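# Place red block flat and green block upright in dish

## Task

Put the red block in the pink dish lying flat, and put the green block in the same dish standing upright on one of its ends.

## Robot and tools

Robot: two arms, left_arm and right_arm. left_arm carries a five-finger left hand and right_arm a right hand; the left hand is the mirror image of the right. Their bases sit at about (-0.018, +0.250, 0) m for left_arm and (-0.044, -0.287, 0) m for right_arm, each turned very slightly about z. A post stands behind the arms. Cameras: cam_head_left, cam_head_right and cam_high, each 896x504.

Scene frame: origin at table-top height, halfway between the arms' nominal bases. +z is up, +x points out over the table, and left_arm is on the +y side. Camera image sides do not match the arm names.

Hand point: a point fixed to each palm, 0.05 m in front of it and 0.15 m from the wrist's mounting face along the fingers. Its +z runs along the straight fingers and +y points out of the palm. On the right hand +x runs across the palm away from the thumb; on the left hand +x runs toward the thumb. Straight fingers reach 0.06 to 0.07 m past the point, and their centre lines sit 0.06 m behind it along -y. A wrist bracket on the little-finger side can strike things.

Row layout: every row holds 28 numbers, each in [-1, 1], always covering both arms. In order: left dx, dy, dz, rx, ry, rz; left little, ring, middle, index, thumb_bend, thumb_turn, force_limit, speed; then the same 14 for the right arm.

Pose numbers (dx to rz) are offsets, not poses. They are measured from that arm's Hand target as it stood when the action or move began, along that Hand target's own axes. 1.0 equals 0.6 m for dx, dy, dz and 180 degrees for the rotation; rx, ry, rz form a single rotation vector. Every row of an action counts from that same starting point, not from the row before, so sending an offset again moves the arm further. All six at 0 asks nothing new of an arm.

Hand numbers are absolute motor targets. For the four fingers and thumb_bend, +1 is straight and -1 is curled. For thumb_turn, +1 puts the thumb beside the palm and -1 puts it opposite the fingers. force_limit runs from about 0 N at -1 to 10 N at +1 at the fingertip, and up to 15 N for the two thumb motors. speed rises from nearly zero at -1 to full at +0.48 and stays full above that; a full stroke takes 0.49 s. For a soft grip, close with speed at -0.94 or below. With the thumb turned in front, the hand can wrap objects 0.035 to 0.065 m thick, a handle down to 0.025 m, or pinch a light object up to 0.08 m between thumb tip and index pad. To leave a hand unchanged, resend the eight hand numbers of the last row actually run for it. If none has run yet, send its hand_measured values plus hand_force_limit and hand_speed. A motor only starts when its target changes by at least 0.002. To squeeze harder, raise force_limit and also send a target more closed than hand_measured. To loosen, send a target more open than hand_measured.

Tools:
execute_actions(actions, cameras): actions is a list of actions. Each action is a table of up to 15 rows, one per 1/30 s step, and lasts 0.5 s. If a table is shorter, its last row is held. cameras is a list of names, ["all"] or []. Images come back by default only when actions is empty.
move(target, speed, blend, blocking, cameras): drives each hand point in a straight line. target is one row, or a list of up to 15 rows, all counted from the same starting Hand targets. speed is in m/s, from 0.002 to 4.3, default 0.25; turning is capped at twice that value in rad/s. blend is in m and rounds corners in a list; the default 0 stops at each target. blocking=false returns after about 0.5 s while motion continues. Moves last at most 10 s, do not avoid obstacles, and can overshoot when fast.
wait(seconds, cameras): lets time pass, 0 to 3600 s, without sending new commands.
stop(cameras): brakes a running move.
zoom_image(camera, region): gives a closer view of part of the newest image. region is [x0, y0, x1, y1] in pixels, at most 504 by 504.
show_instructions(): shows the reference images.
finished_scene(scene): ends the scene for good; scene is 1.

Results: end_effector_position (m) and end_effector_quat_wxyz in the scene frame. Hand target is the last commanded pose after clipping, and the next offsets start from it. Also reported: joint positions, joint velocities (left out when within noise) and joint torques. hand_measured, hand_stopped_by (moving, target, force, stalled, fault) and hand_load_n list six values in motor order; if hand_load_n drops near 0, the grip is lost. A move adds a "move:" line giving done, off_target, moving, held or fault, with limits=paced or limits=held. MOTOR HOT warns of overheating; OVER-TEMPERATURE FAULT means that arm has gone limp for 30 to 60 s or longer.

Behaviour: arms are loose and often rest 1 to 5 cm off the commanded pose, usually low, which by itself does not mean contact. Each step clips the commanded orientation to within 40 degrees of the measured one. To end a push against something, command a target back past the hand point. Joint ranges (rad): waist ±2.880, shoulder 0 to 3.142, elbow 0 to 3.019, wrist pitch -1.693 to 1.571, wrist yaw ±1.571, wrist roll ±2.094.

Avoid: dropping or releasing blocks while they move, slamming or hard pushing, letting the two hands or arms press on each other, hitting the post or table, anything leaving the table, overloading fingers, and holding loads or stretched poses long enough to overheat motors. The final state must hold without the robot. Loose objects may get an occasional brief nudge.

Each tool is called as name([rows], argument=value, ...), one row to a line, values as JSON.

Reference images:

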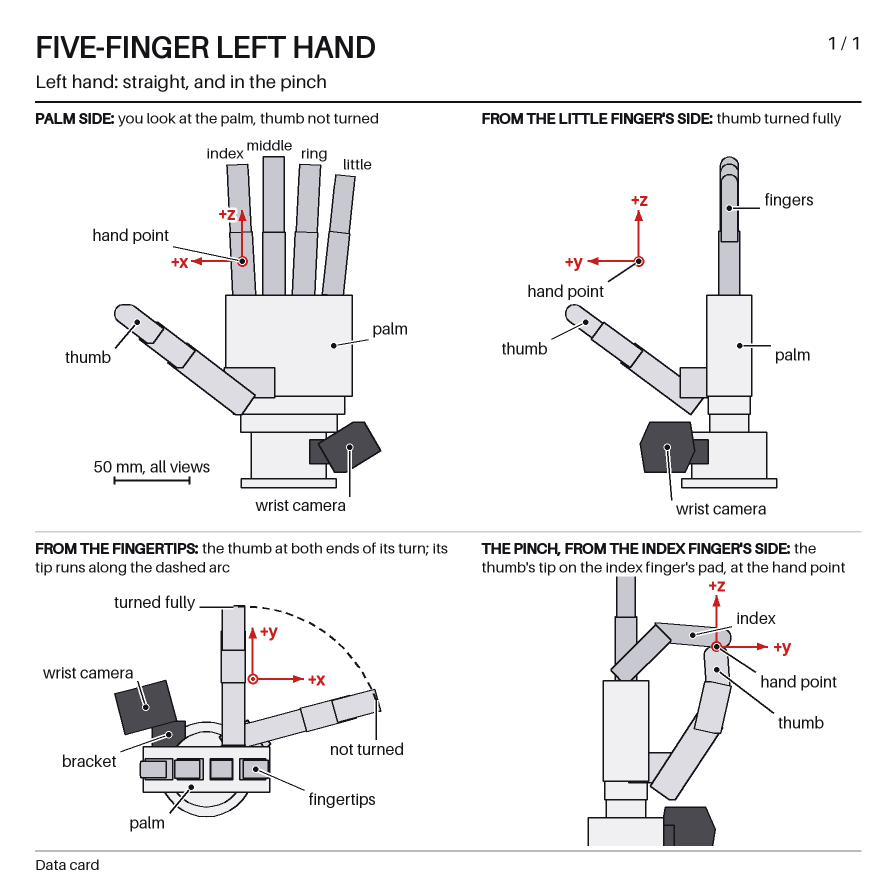

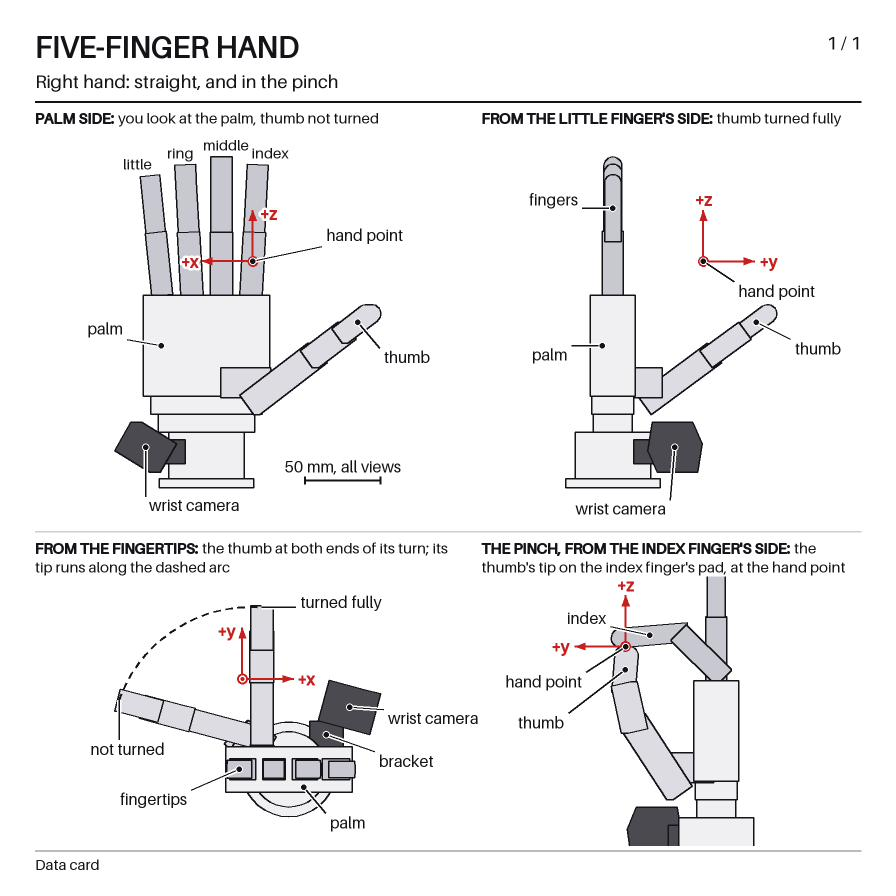

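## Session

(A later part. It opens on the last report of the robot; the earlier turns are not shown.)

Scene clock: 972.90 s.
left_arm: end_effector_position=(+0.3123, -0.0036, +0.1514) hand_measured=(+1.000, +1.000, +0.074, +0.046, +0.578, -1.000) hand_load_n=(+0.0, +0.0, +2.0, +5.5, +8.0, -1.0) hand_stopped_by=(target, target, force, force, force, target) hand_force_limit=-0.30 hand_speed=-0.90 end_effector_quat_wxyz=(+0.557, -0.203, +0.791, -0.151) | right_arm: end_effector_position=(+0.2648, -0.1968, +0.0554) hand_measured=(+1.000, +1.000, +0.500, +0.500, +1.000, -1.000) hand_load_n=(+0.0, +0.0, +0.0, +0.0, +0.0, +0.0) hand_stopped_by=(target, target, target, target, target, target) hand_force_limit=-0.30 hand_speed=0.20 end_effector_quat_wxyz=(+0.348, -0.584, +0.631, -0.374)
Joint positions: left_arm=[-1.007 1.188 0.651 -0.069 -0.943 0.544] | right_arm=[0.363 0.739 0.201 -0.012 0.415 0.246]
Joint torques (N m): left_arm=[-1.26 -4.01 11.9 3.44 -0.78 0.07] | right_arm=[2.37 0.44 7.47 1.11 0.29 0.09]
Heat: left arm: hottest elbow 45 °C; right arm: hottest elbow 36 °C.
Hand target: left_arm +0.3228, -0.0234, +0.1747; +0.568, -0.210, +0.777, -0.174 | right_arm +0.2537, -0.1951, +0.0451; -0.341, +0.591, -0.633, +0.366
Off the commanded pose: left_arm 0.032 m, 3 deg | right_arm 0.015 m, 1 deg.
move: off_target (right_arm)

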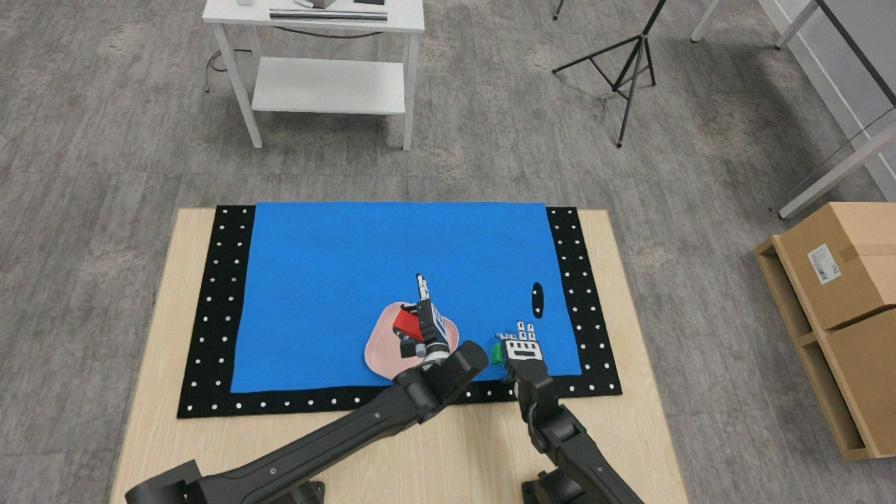

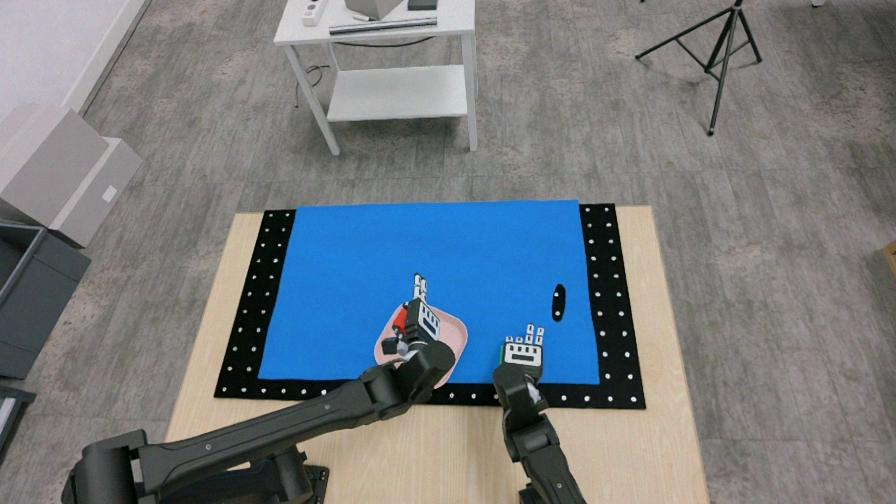

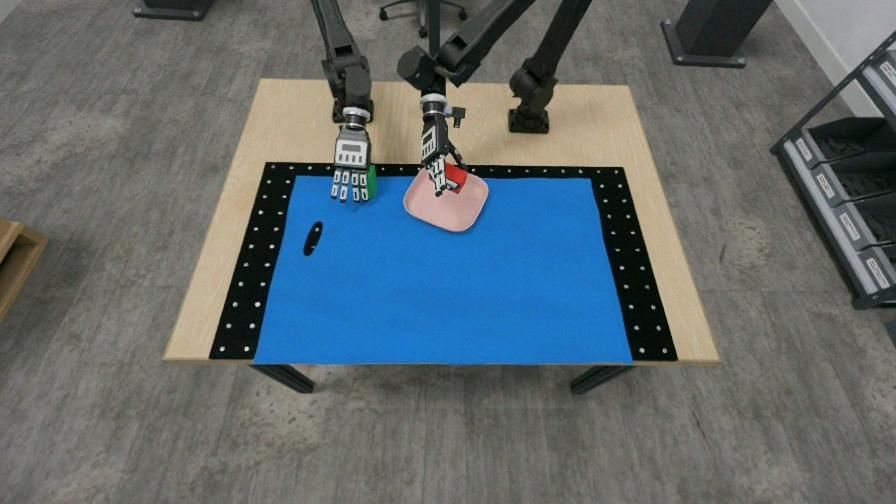

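move(target=[0,0,0,0,0,0,1,1,-0.1,-0.1,0.2,-1,-0.3,-0.9,0,0,0,0,0,0,1,1,-0.1,-0.1,0.2,-1,-0.3,-0.88], cameras=["cam_high","cam_head_left","cam_head_right"])

zoom_image(camera="cam_high", region=[330, 150, 400, 220])

zoom_image(camera="cam_high", region=[400, 130, 500, 240])

zoom_image(camera="cam_head_left", region=[350, 270, 470, 390])

Scene clock: 990.00 s.
left_arm: end_effector_position=(+0.3123, -0.0036, +0.1514) hand_measured=(+1.000, +1.000, +0.074, +0.046, +0.578, -1.000) hand_load_n=(+0.0, +0.0, +2.0, +5.5, +8.0, -0.5) hand_stopped_by=(target, target, force, force, force, target) hand_force_limit=-0.30 hand_speed=-0.90 end_effector_quat_wxyz=(+0.557, -0.203, +0.791, -0.151) | right_arm: end_effector_position=(+0.2623, -0.1973, +0.0526) hand_measured=(+1.000, +1.000, -0.044, -0.066, +0.712, -1.000) hand_load_n=(+0.0, +0.0, +3.5, +5.0, +6.5, -2.0) hand_stopped_by=(target, target, force, force, force, target) hand_force_limit=-0.30 hand_speed=-0.88 end_effector_quat_wxyz=(+0.345, -0.587, +0.632, -0.372)
Joint positions: left_arm=[-1.007 1.188 0.651 -0.069 -0.943 0.544] | right_arm=[0.365 0.738 0.198 -0.02 0.415 0.246]
Joint torques (N m): left_arm=[-1.38 -3.96 11.89 3.22 -0.79 0.07] | right_arm=[2.32 0.38 7.71 1.28 0.31 0.08]
Heat: left arm: hottest elbow 45 °C; right arm: hottest elbow 37 °C.
Hand target: left_arm +0.3228, -0.0234, +0.1747; +0.568, -0.210, +0.777, -0.174 | right_arm +0.2537, -0.1951, +0.0451; -0.341, +0.591, -0.633, +0.366
Off the commanded pose: left_arm 0.032 m, 3 deg | right_arm 0.012 m, 1 deg.
move: done

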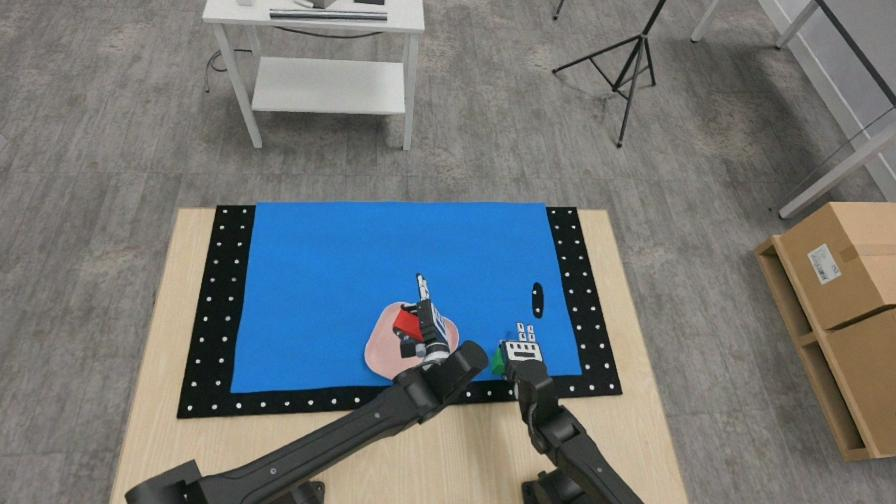

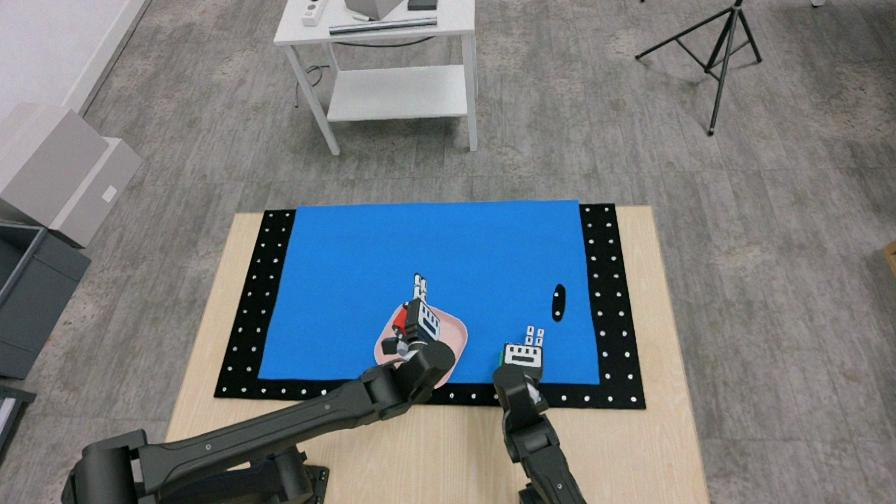

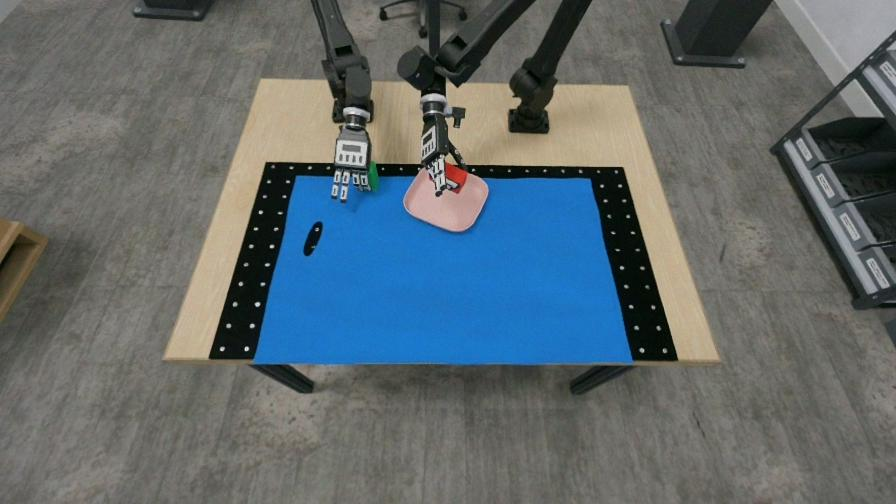

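Scaled by 7.200.

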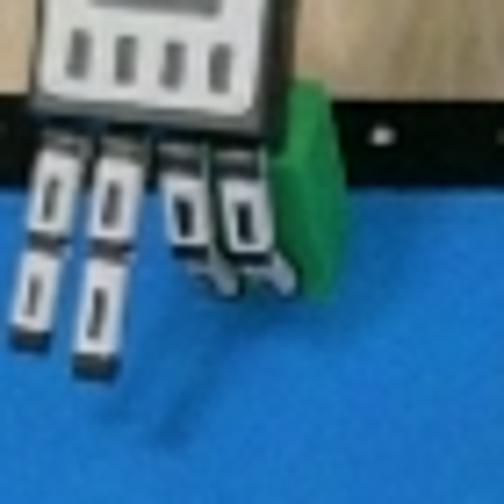

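Scaled by 4.582.

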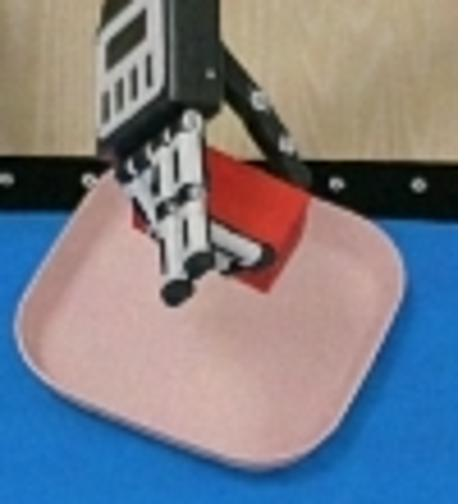

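Scaled by 4.200.

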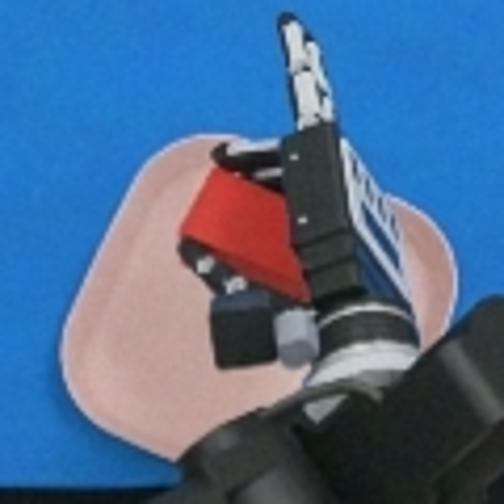

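move(target=[0.1183,0.0618,0.05,0,0,0,1,1,-0.1,-0.1,0.2,-1,-0.3,-0.9,0,-0.105,-0.051,0,0,0,1,1,-0.1,-0.1,0.2,-1,-0.3,-0.88], speed=0.06, cameras=["cam_high","cam_head_left","cam_head_right"])

zoom_image(camera="cam_high", region=[330, 130, 400, 200])

zoom_image(camera="cam_high", region=[400, 130, 500, 240])

zoom_image(camera="cam_head_left", region=[350, 270, 550, 390])

Scene clock: 1022.97 s.
left_arm: end_effector_position=(+0.3247, -0.0246, +0.0861) hand_measured=(+1.000, +1.000, +0.074, +0.046, +0.578, -1.000) hand_load_n=(+0.0, +0.0, +2.0, +5.5, +8.5, -1.0) hand_stopped_by=(target, target, force, force, force, target) hand_force_limit=-0.30 hand_speed=-0.90 end_effector_quat_wxyz=(+0.562, -0.210, +0.782, -0.168) | right_arm: end_effector_position=(+0.2407, -0.2059, +0.0734) hand_measured=(+1.000, +1.000, -0.044, -0.066, +0.712, -1.000) hand_load_n=(+0.0, +0.0, +3.0, +5.0, +6.5, -2.0) hand_stopped_by=(target, target, force, force, force, target) hand_force_limit=-0.30 hand_speed=-0.88 end_effector_quat_wxyz=(-0.307, +0.611, -0.636, +0.358)
Joint positions: left_arm=[-1.007 1.397 0.596 0.241 -0.943 0.548] | right_arm=[0.365 0.601 0.274 -0.322 0.41 0.238]
Joint torques (N m): left_arm=[-0.73 -5.19 6.94 3.32 -0.6 0.09] | right_arm=[1.26 0.62 15.28 1.42 0.08 0]
Heat: left arm: hottest elbow 44 °C; right arm: hottest elbow 37 °C.
Hand target: left_arm +0.3277, -0.0299, +0.0896; +0.568, -0.210, +0.777, -0.174 | right_arm +0.2587, -0.1953, +0.1150; -0.341, +0.591, -0.633, +0.366
Off the commanded pose: left_arm 0.007 m, 1 deg | right_arm 0.047 m, 5 deg.
move: off_target (right_arm)

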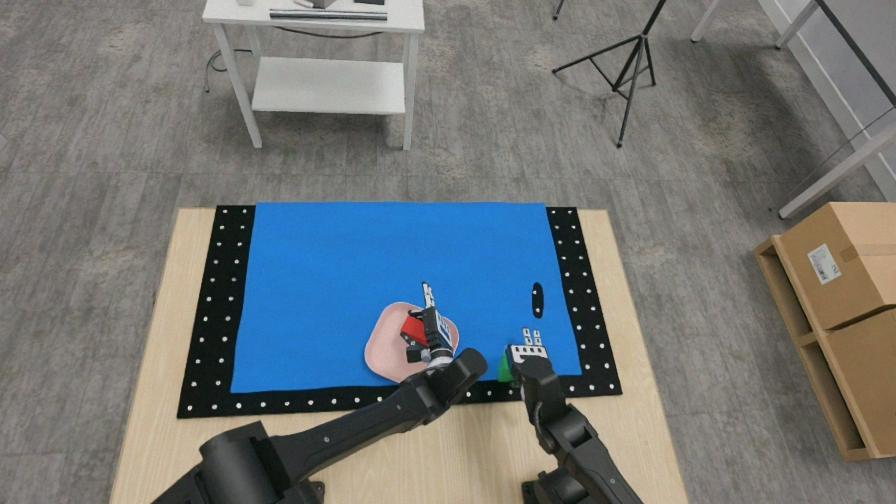

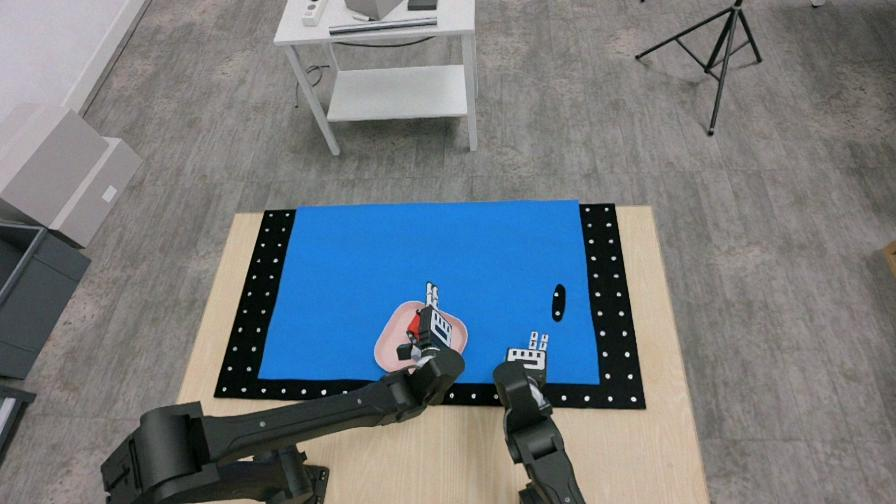

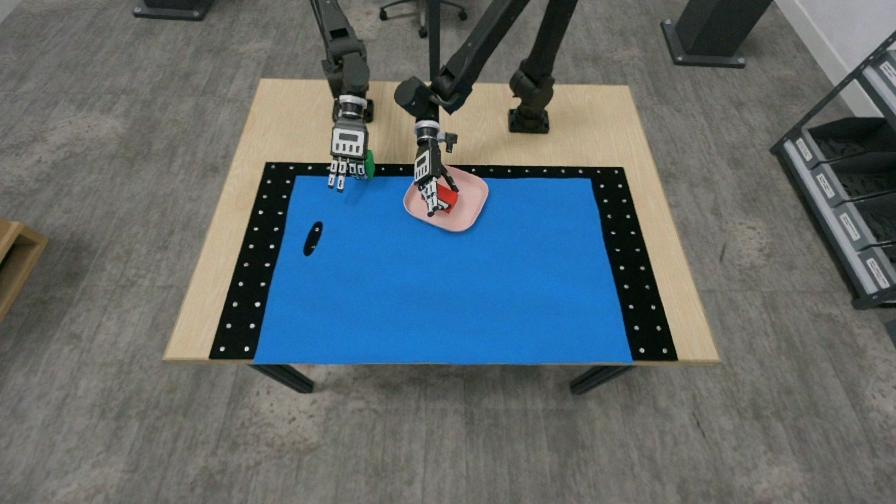

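Scaled by 7.200.

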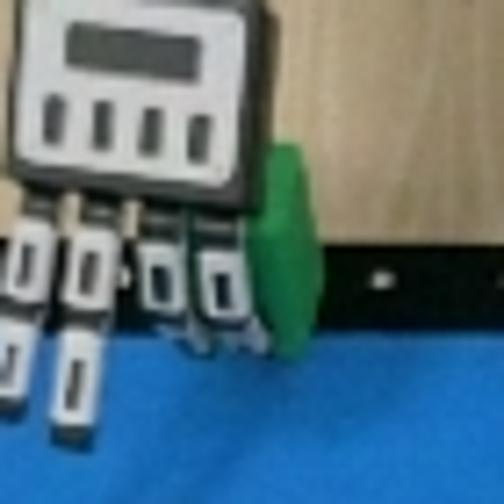

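Scaled by 4.582.

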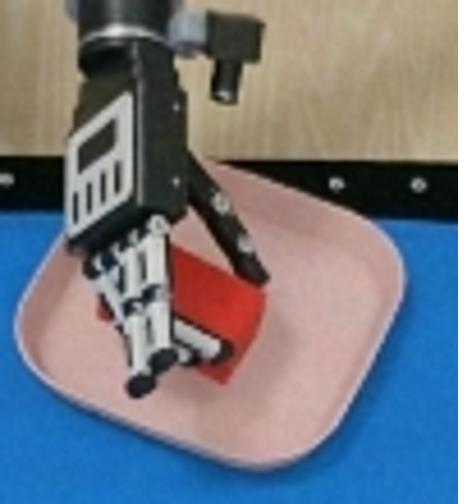

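Scaled by 2.520.

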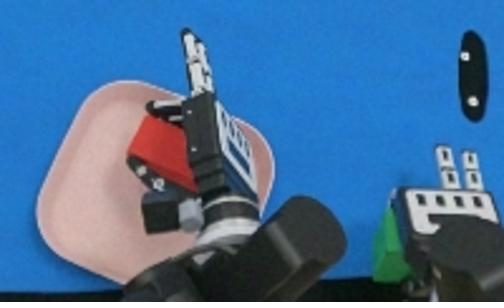

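move(target=[0.07,0.0543,0.0083,0,0,0,1,1,-0.1,-0.1,0.2,-1,-0.3,-0.9,-0.0012,-0.0805,-0.0273,0,0,0,1,1,-0.1,-0.1,0.2,-1,-0.3,-0.88], speed=0.05, cameras=["cam_high","cam_head_left","cam_head_right"])

zoom_image(camera="cam_high", region=[330, 120, 400, 190])

zoom_image(camera="cam_high", region=[400, 140, 500, 240])

zoom_image(camera="cam_head_left", region=[350, 290, 450, 390])

zoom_image(camera="cam_head_left", region=[470, 310, 570, 410])

Scene clock: 1054.77 s.
left_arm: end_effector_position=(+0.3258, -0.0222, +0.0594) hand_measured=(+1.000, +1.000, +0.074, +0.046, +0.578, -1.000) hand_load_n=(+0.0, +0.0, +4.5, +3.0, +8.0, -3.0) hand_stopped_by=(target, target, force, force, force, target) hand_force_limit=-0.30 hand_speed=-0.90 end_effector_quat_wxyz=(+0.579, -0.219, +0.766, -0.174) | right_arm: end_effector_position=(+0.2523, -0.1984, +0.1219) hand_measured=(+1.000, +1.000, -0.044, -0.066, +0.712, -1.000) hand_load_n=(+0.0, +0.0, +3.5, +5.5, +6.5, -2.0) hand_stopped_by=(target, target, force, force, force, target) hand_force_limit=-0.30 hand_speed=-0.88 end_effector_quat_wxyz=(-0.311, +0.613, -0.634, +0.354)
Joint positions: left_arm=[-1.014 1.494 0.548 0.442 -0.978 0.571] | right_arm=[0.365 0.6 0.404 -0.451 0.398 0.238]
Joint torques (N m): left_arm=[-1.32 -3.43 4.38 2.43 -0.02 -0.28] | right_arm=[0.03 0.44 15.79 1.42 0.02 -0.11]
Heat: left arm: hottest elbow 40 °C; right arm: hottest elbow 45 °C.
Hand target: left_arm +0.3170, -0.0243, +0.0376; +0.568, -0.210, +0.777, -0.174 | right_arm +0.2687, -0.1952, +0.1650; -0.341, +0.591, -0.633, +0.366
Off the commanded pose: left_arm 0.024 m, 2 deg | right_arm 0.046 m, 4 deg.
move: off_target (left_arm, right_arm)

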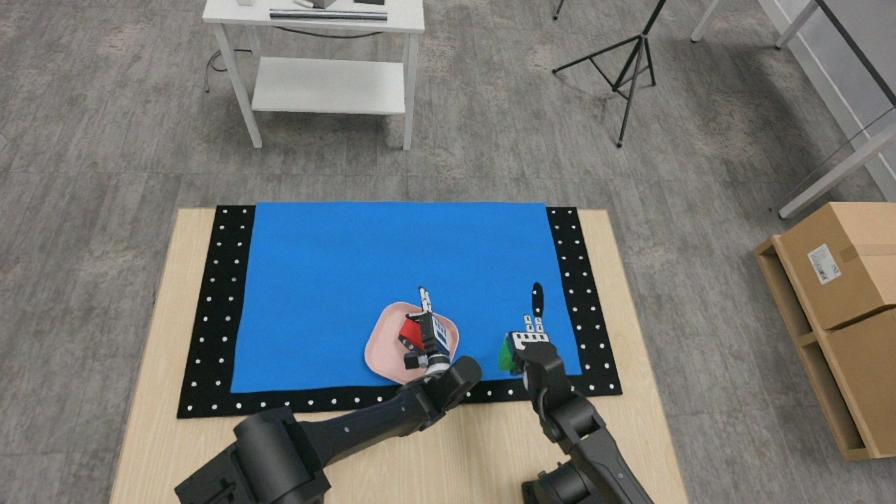

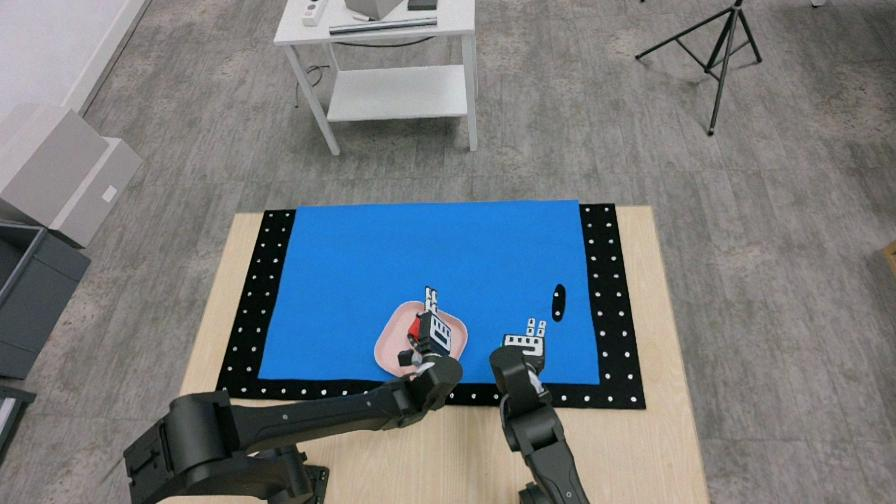

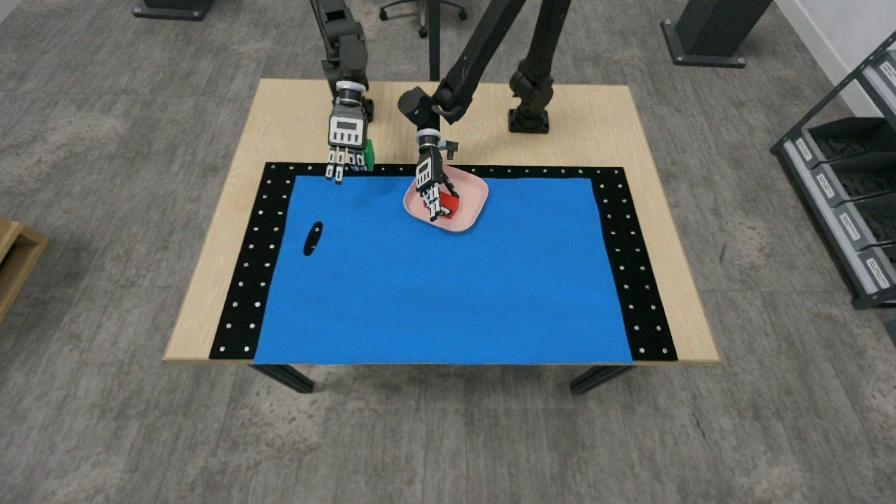

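Scaled by 7.200.

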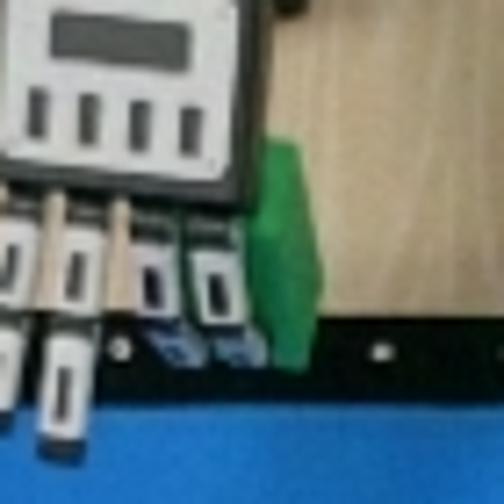

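Scaled by 5.040.

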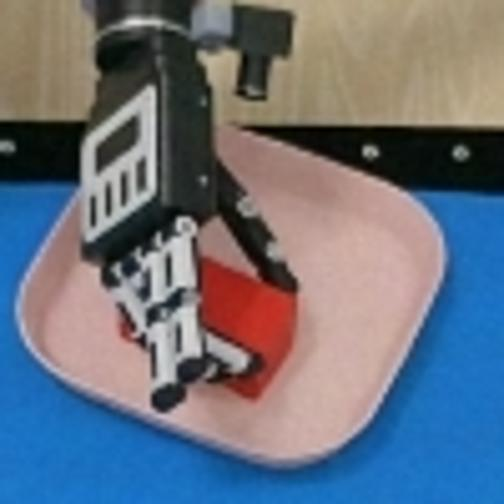

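Scaled by 5.040.

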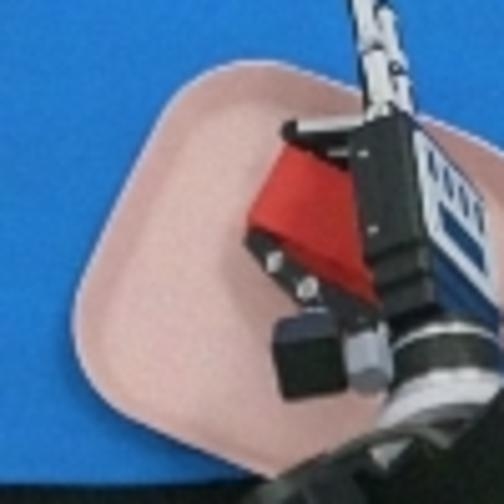

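Scaled by 5.040.

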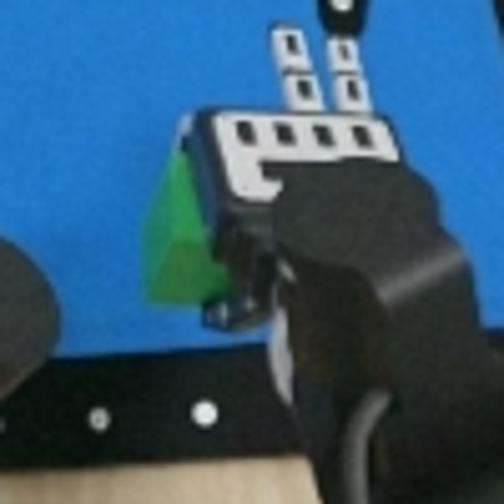

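execute_actions(actions=[])

Scene clock: 1089.47 s.
left_arm: end_effector_position=(+0.3258, -0.0222, +0.0594) hand_measured=(+1.000, +1.000, +0.074, +0.046, +0.578, -1.000) hand_load_n=(+0.0, +0.0, +4.5, +2.5, +8.0, -3.0) hand_stopped_by=(target, target, force, force, force, target) hand_force_limit=-0.30 hand_speed=-0.90 end_effector_quat_wxyz=(+0.579, -0.219, +0.766, -0.174) | right_arm: end_effector_position=(+0.2523, -0.1984, +0.1219) hand_measured=(+1.000, +1.000, -0.044, -0.066, +0.712, -1.000) hand_load_n=(+0.0, +0.0, +3.0, +5.5, +6.5, -2.0) hand_stopped_by=(target, target, force, force, force, target) hand_force_limit=-0.30 hand_speed=-0.88 end_effector_quat_wxyz=(-0.311, +0.613, -0.634, +0.354)
Joint positions: left_arm=[-1.014 1.494 0.548 0.442 -0.978 0.571] | right_arm=[0.365 0.6 0.404 -0.451 0.398 0.238]
Joint velocities: within noise
Joint torques (N m): left_arm=[-1.2 -3.6 4.38 2.51 -0.01 -0.29] | right_arm=[0.03 0.38 15.79 1.42 0.02 -0.11]
Heat: left arm: hottest elbow 36 °C; right arm: hottest elbow 52 °C.
Hand target: left_arm +0.3170, -0.0243, +0.0376; +0.568, -0.210, +0.777, -0.174 | right_arm +0.2687, -0.1952, +0.1650; -0.341, +0.591, -0.633, +0.366
Off the commanded pose: left_arm 0.024 m, 2 deg | right_arm 0.046 m, 4 deg.

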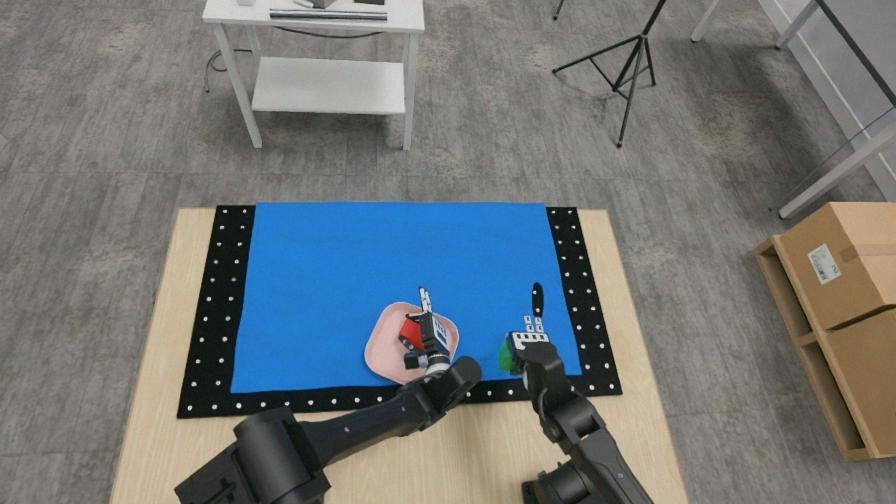

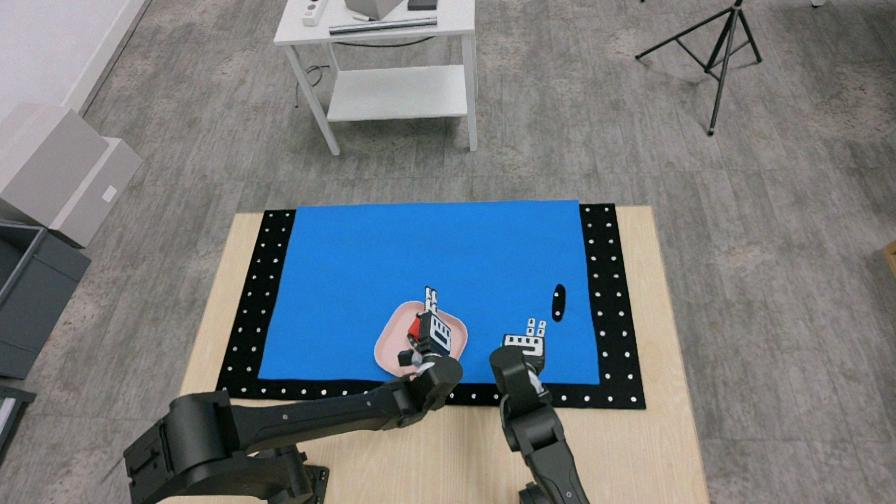

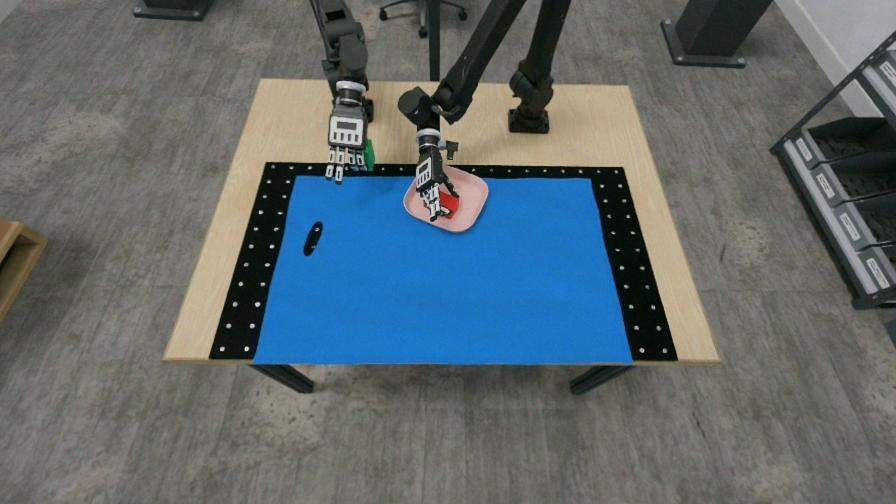

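zoom_image(camera="cam_high", region=[390, 140, 510, 250])

zoom_image(camera="cam_head_left", region=[350, 270, 480, 400])

zoom_image(camera="cam_head_right", region=[360, 270, 490, 400])

Scaled by 4.200.

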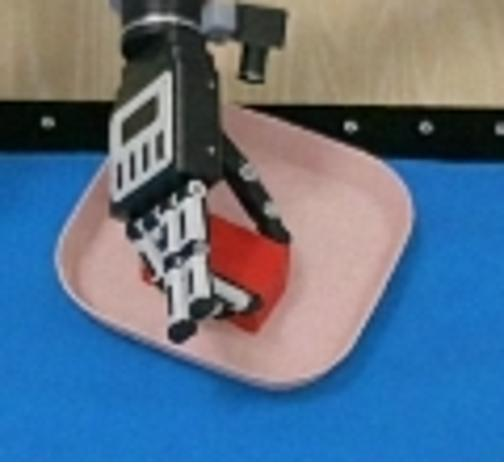

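Scaled by 3.877.

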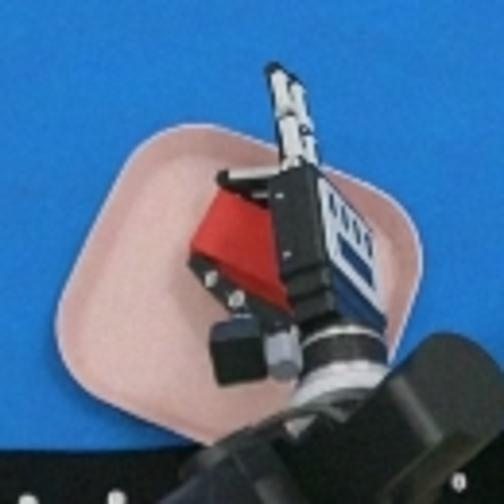

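Scaled by 3.877.

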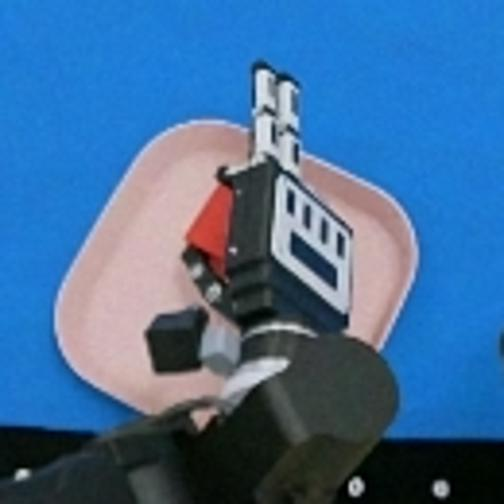

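zoom_image(camera="cam_high", region=[415, 180, 470, 230])

zoom_image(camera="cam_head_left", region=[385, 300, 445, 360])

Scaled by 9.164.

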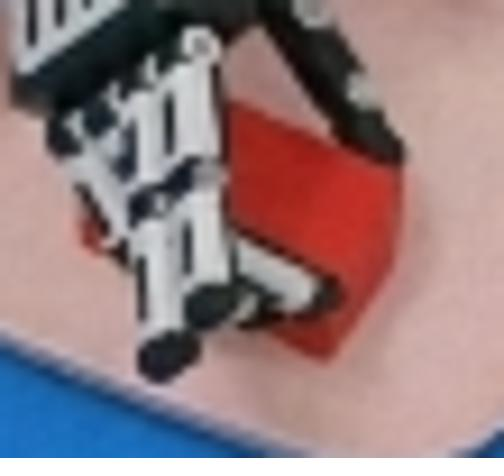

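Scaled by 8.400.

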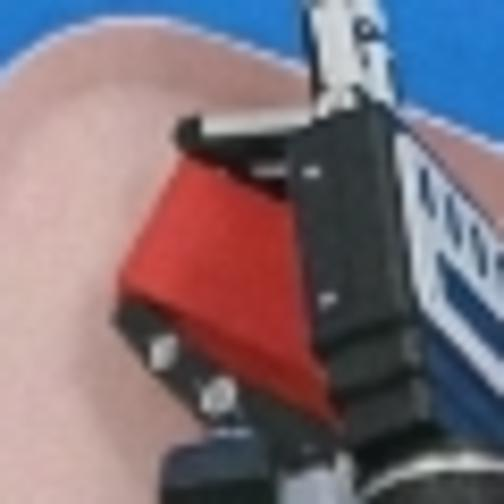

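move(target=[0.0202,0.0127,0.0073,0,0,0,1,1,-0.1,-0.1,0.2,-1,-0.3,-0.9,0,0,0,0,0,0,1,1,-0.1,-0.1,0.2,-1,-0.3,-0.88], speed=0.05, cameras=["cam_high"])

zoom_image(camera="cam_high", region=[415, 180, 470, 230])

Scene clock: 1152.73 s.
left_arm: end_effector_position=(+0.3271, -0.0247, +0.0507) hand_measured=(+1.000, +1.000, +0.074, +0.046, +0.578, -1.000) hand_load_n=(+0.0, +0.0, +5.5, +2.0, +8.5, -3.5) hand_stopped_by=(target, target, force, force, force, target) hand_force_limit=-0.30 hand_speed=-0.90 end_effector_quat_wxyz=(+0.582, -0.222, +0.762, -0.180) | right_arm: end_effector_position=(+0.2523, -0.1984, +0.1219) hand_measured=(+1.000, +1.000, -0.044, -0.066, +0.712, -1.000) hand_load_n=(+0.0, +0.0, +3.5, +5.0, +6.5, -2.0) hand_stopped_by=(target, target, force, force, force, target) hand_force_limit=-0.30 hand_speed=-0.88 end_effector_quat_wxyz=(-0.311, +0.613, -0.634, +0.354)
Joint positions: left_arm=[-1.015 1.532 0.542 0.504 -0.983 0.573] | right_arm=[0.365 0.6 0.404 -0.451 0.398 0.238]
Joint torques (N m): left_arm=[-1.2 -2.9 3.7 2.21 0.17 -0.28] | right_arm=[0.03 0.32 15.79 1.4 0.02 -0.11]
Heat: left arm: hottest elbow 34 °C; right arm: hottest elbow 56 °C.
Hand target: left_arm +0.3170, -0.0242, +0.0226; +0.568, -0.210, +0.777, -0.174 | right_arm +0.2687, -0.1952, +0.1650; -0.341, +0.591, -0.633, +0.366
Off the commanded pose: left_arm 0.030 m, 3 deg | right_arm 0.046 m, 4 deg.
move: off_target (left_arm)

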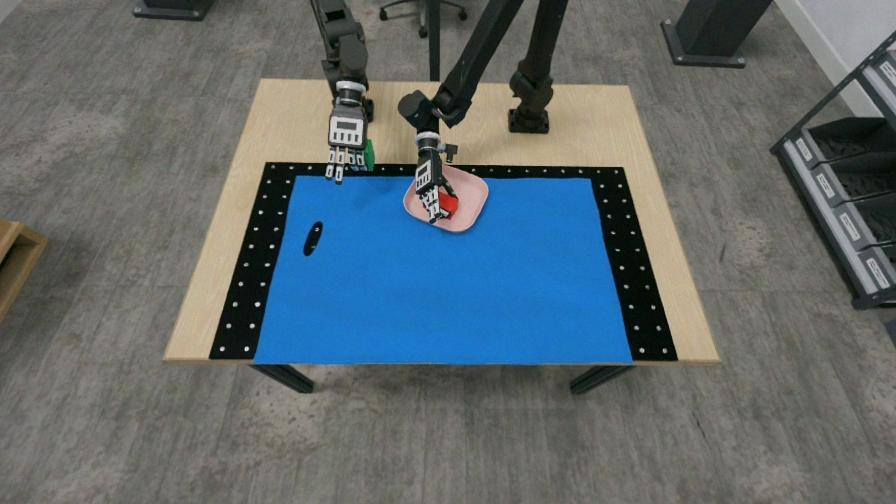

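Scaled by 9.164.

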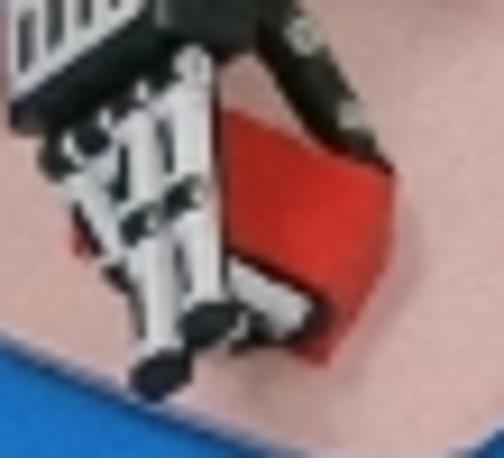

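move(target=[0.026,0.0161,0.0025,0,0,0,1,1,-0.1,-0.1,0.2,-1,-0.3,-0.9,0,0,0,0,0,0,1,1,-0.1,-0.1,0.2,-1,-0.3,-0.88], speed=0.05, cameras=["cam_high"])

zoom_image(camera="cam_high", region=[415, 180, 470, 230])

Scene clock: 1166.10 s.
left_arm: end_effector_position=(+0.3297, -0.0287, +0.0483) hand_measured=(+1.000, +1.000, +0.074, +0.046, +0.578, -1.000) hand_load_n=(+0.0, +0.0, +8.0, +0.5, +10.0, -4.5) hand_stopped_by=(target, target, force, force, force, target) hand_force_limit=-0.30 hand_speed=-0.90 end_effector_quat_wxyz=(+0.589, -0.233, +0.750, -0.192) | right_arm: end_effector_position=(+0.2523, -0.1984, +0.1219) hand_measured=(+1.000, +1.000, -0.044, -0.066, +0.712, -1.000) hand_load_n=(+0.5, +0.0, +3.5, +5.0, +6.5, -2.0) hand_stopped_by=(target, target, force, force, force, target) hand_force_limit=-0.30 hand_speed=-0.88 end_effector_quat_wxyz=(-0.311, +0.613, -0.634, +0.354)
Joint positions: left_arm=[-1.018 1.563 0.539 0.58 -0.998 0.573] | right_arm=[0.365 0.6 0.404 -0.451 0.398 0.238]
Joint torques (N m): left_arm=[-2.02 -2.08 2.55 1.5 0.5 -0.38] | right_arm=[0.03 0.38 15.79 1.42 0.02 -0.11]
Heat: left arm: hottest elbow 34 °C; right arm: hottest elbow 56 °C.
Hand target: left_arm +0.3130, -0.0242, +0.0046; +0.568, -0.210, +0.777, -0.174 | right_arm +0.2687, -0.1952, +0.1650; -0.341, +0.591, -0.633, +0.366
Off the commanded pose: left_arm 0.047 m, 5 deg | right_arm 0.046 m, 4 deg.
move: off_target (left_arm)

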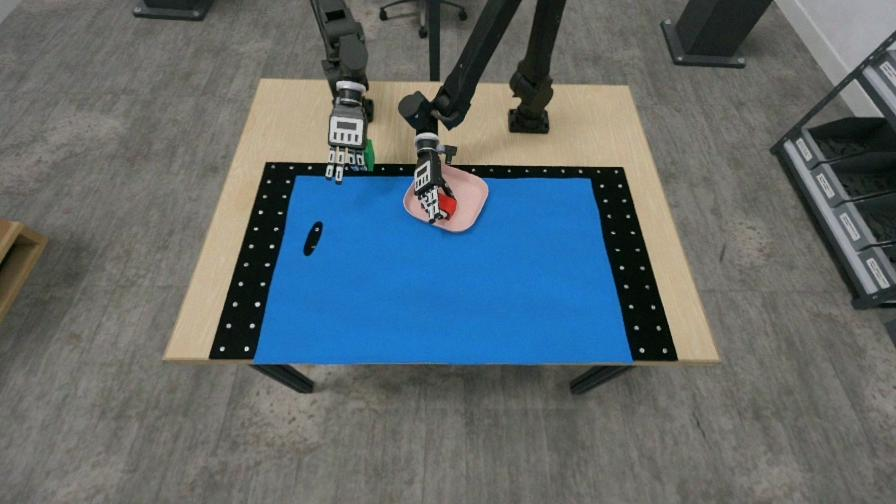

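Scaled by 9.164.

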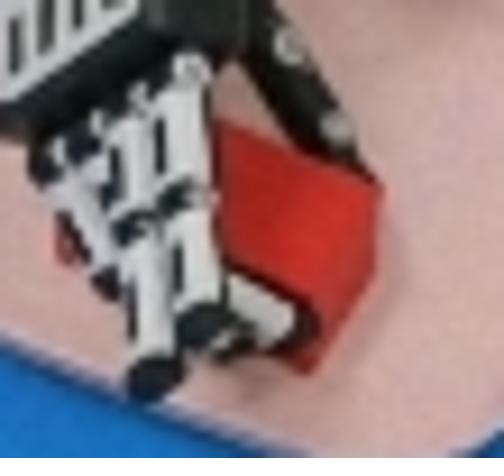

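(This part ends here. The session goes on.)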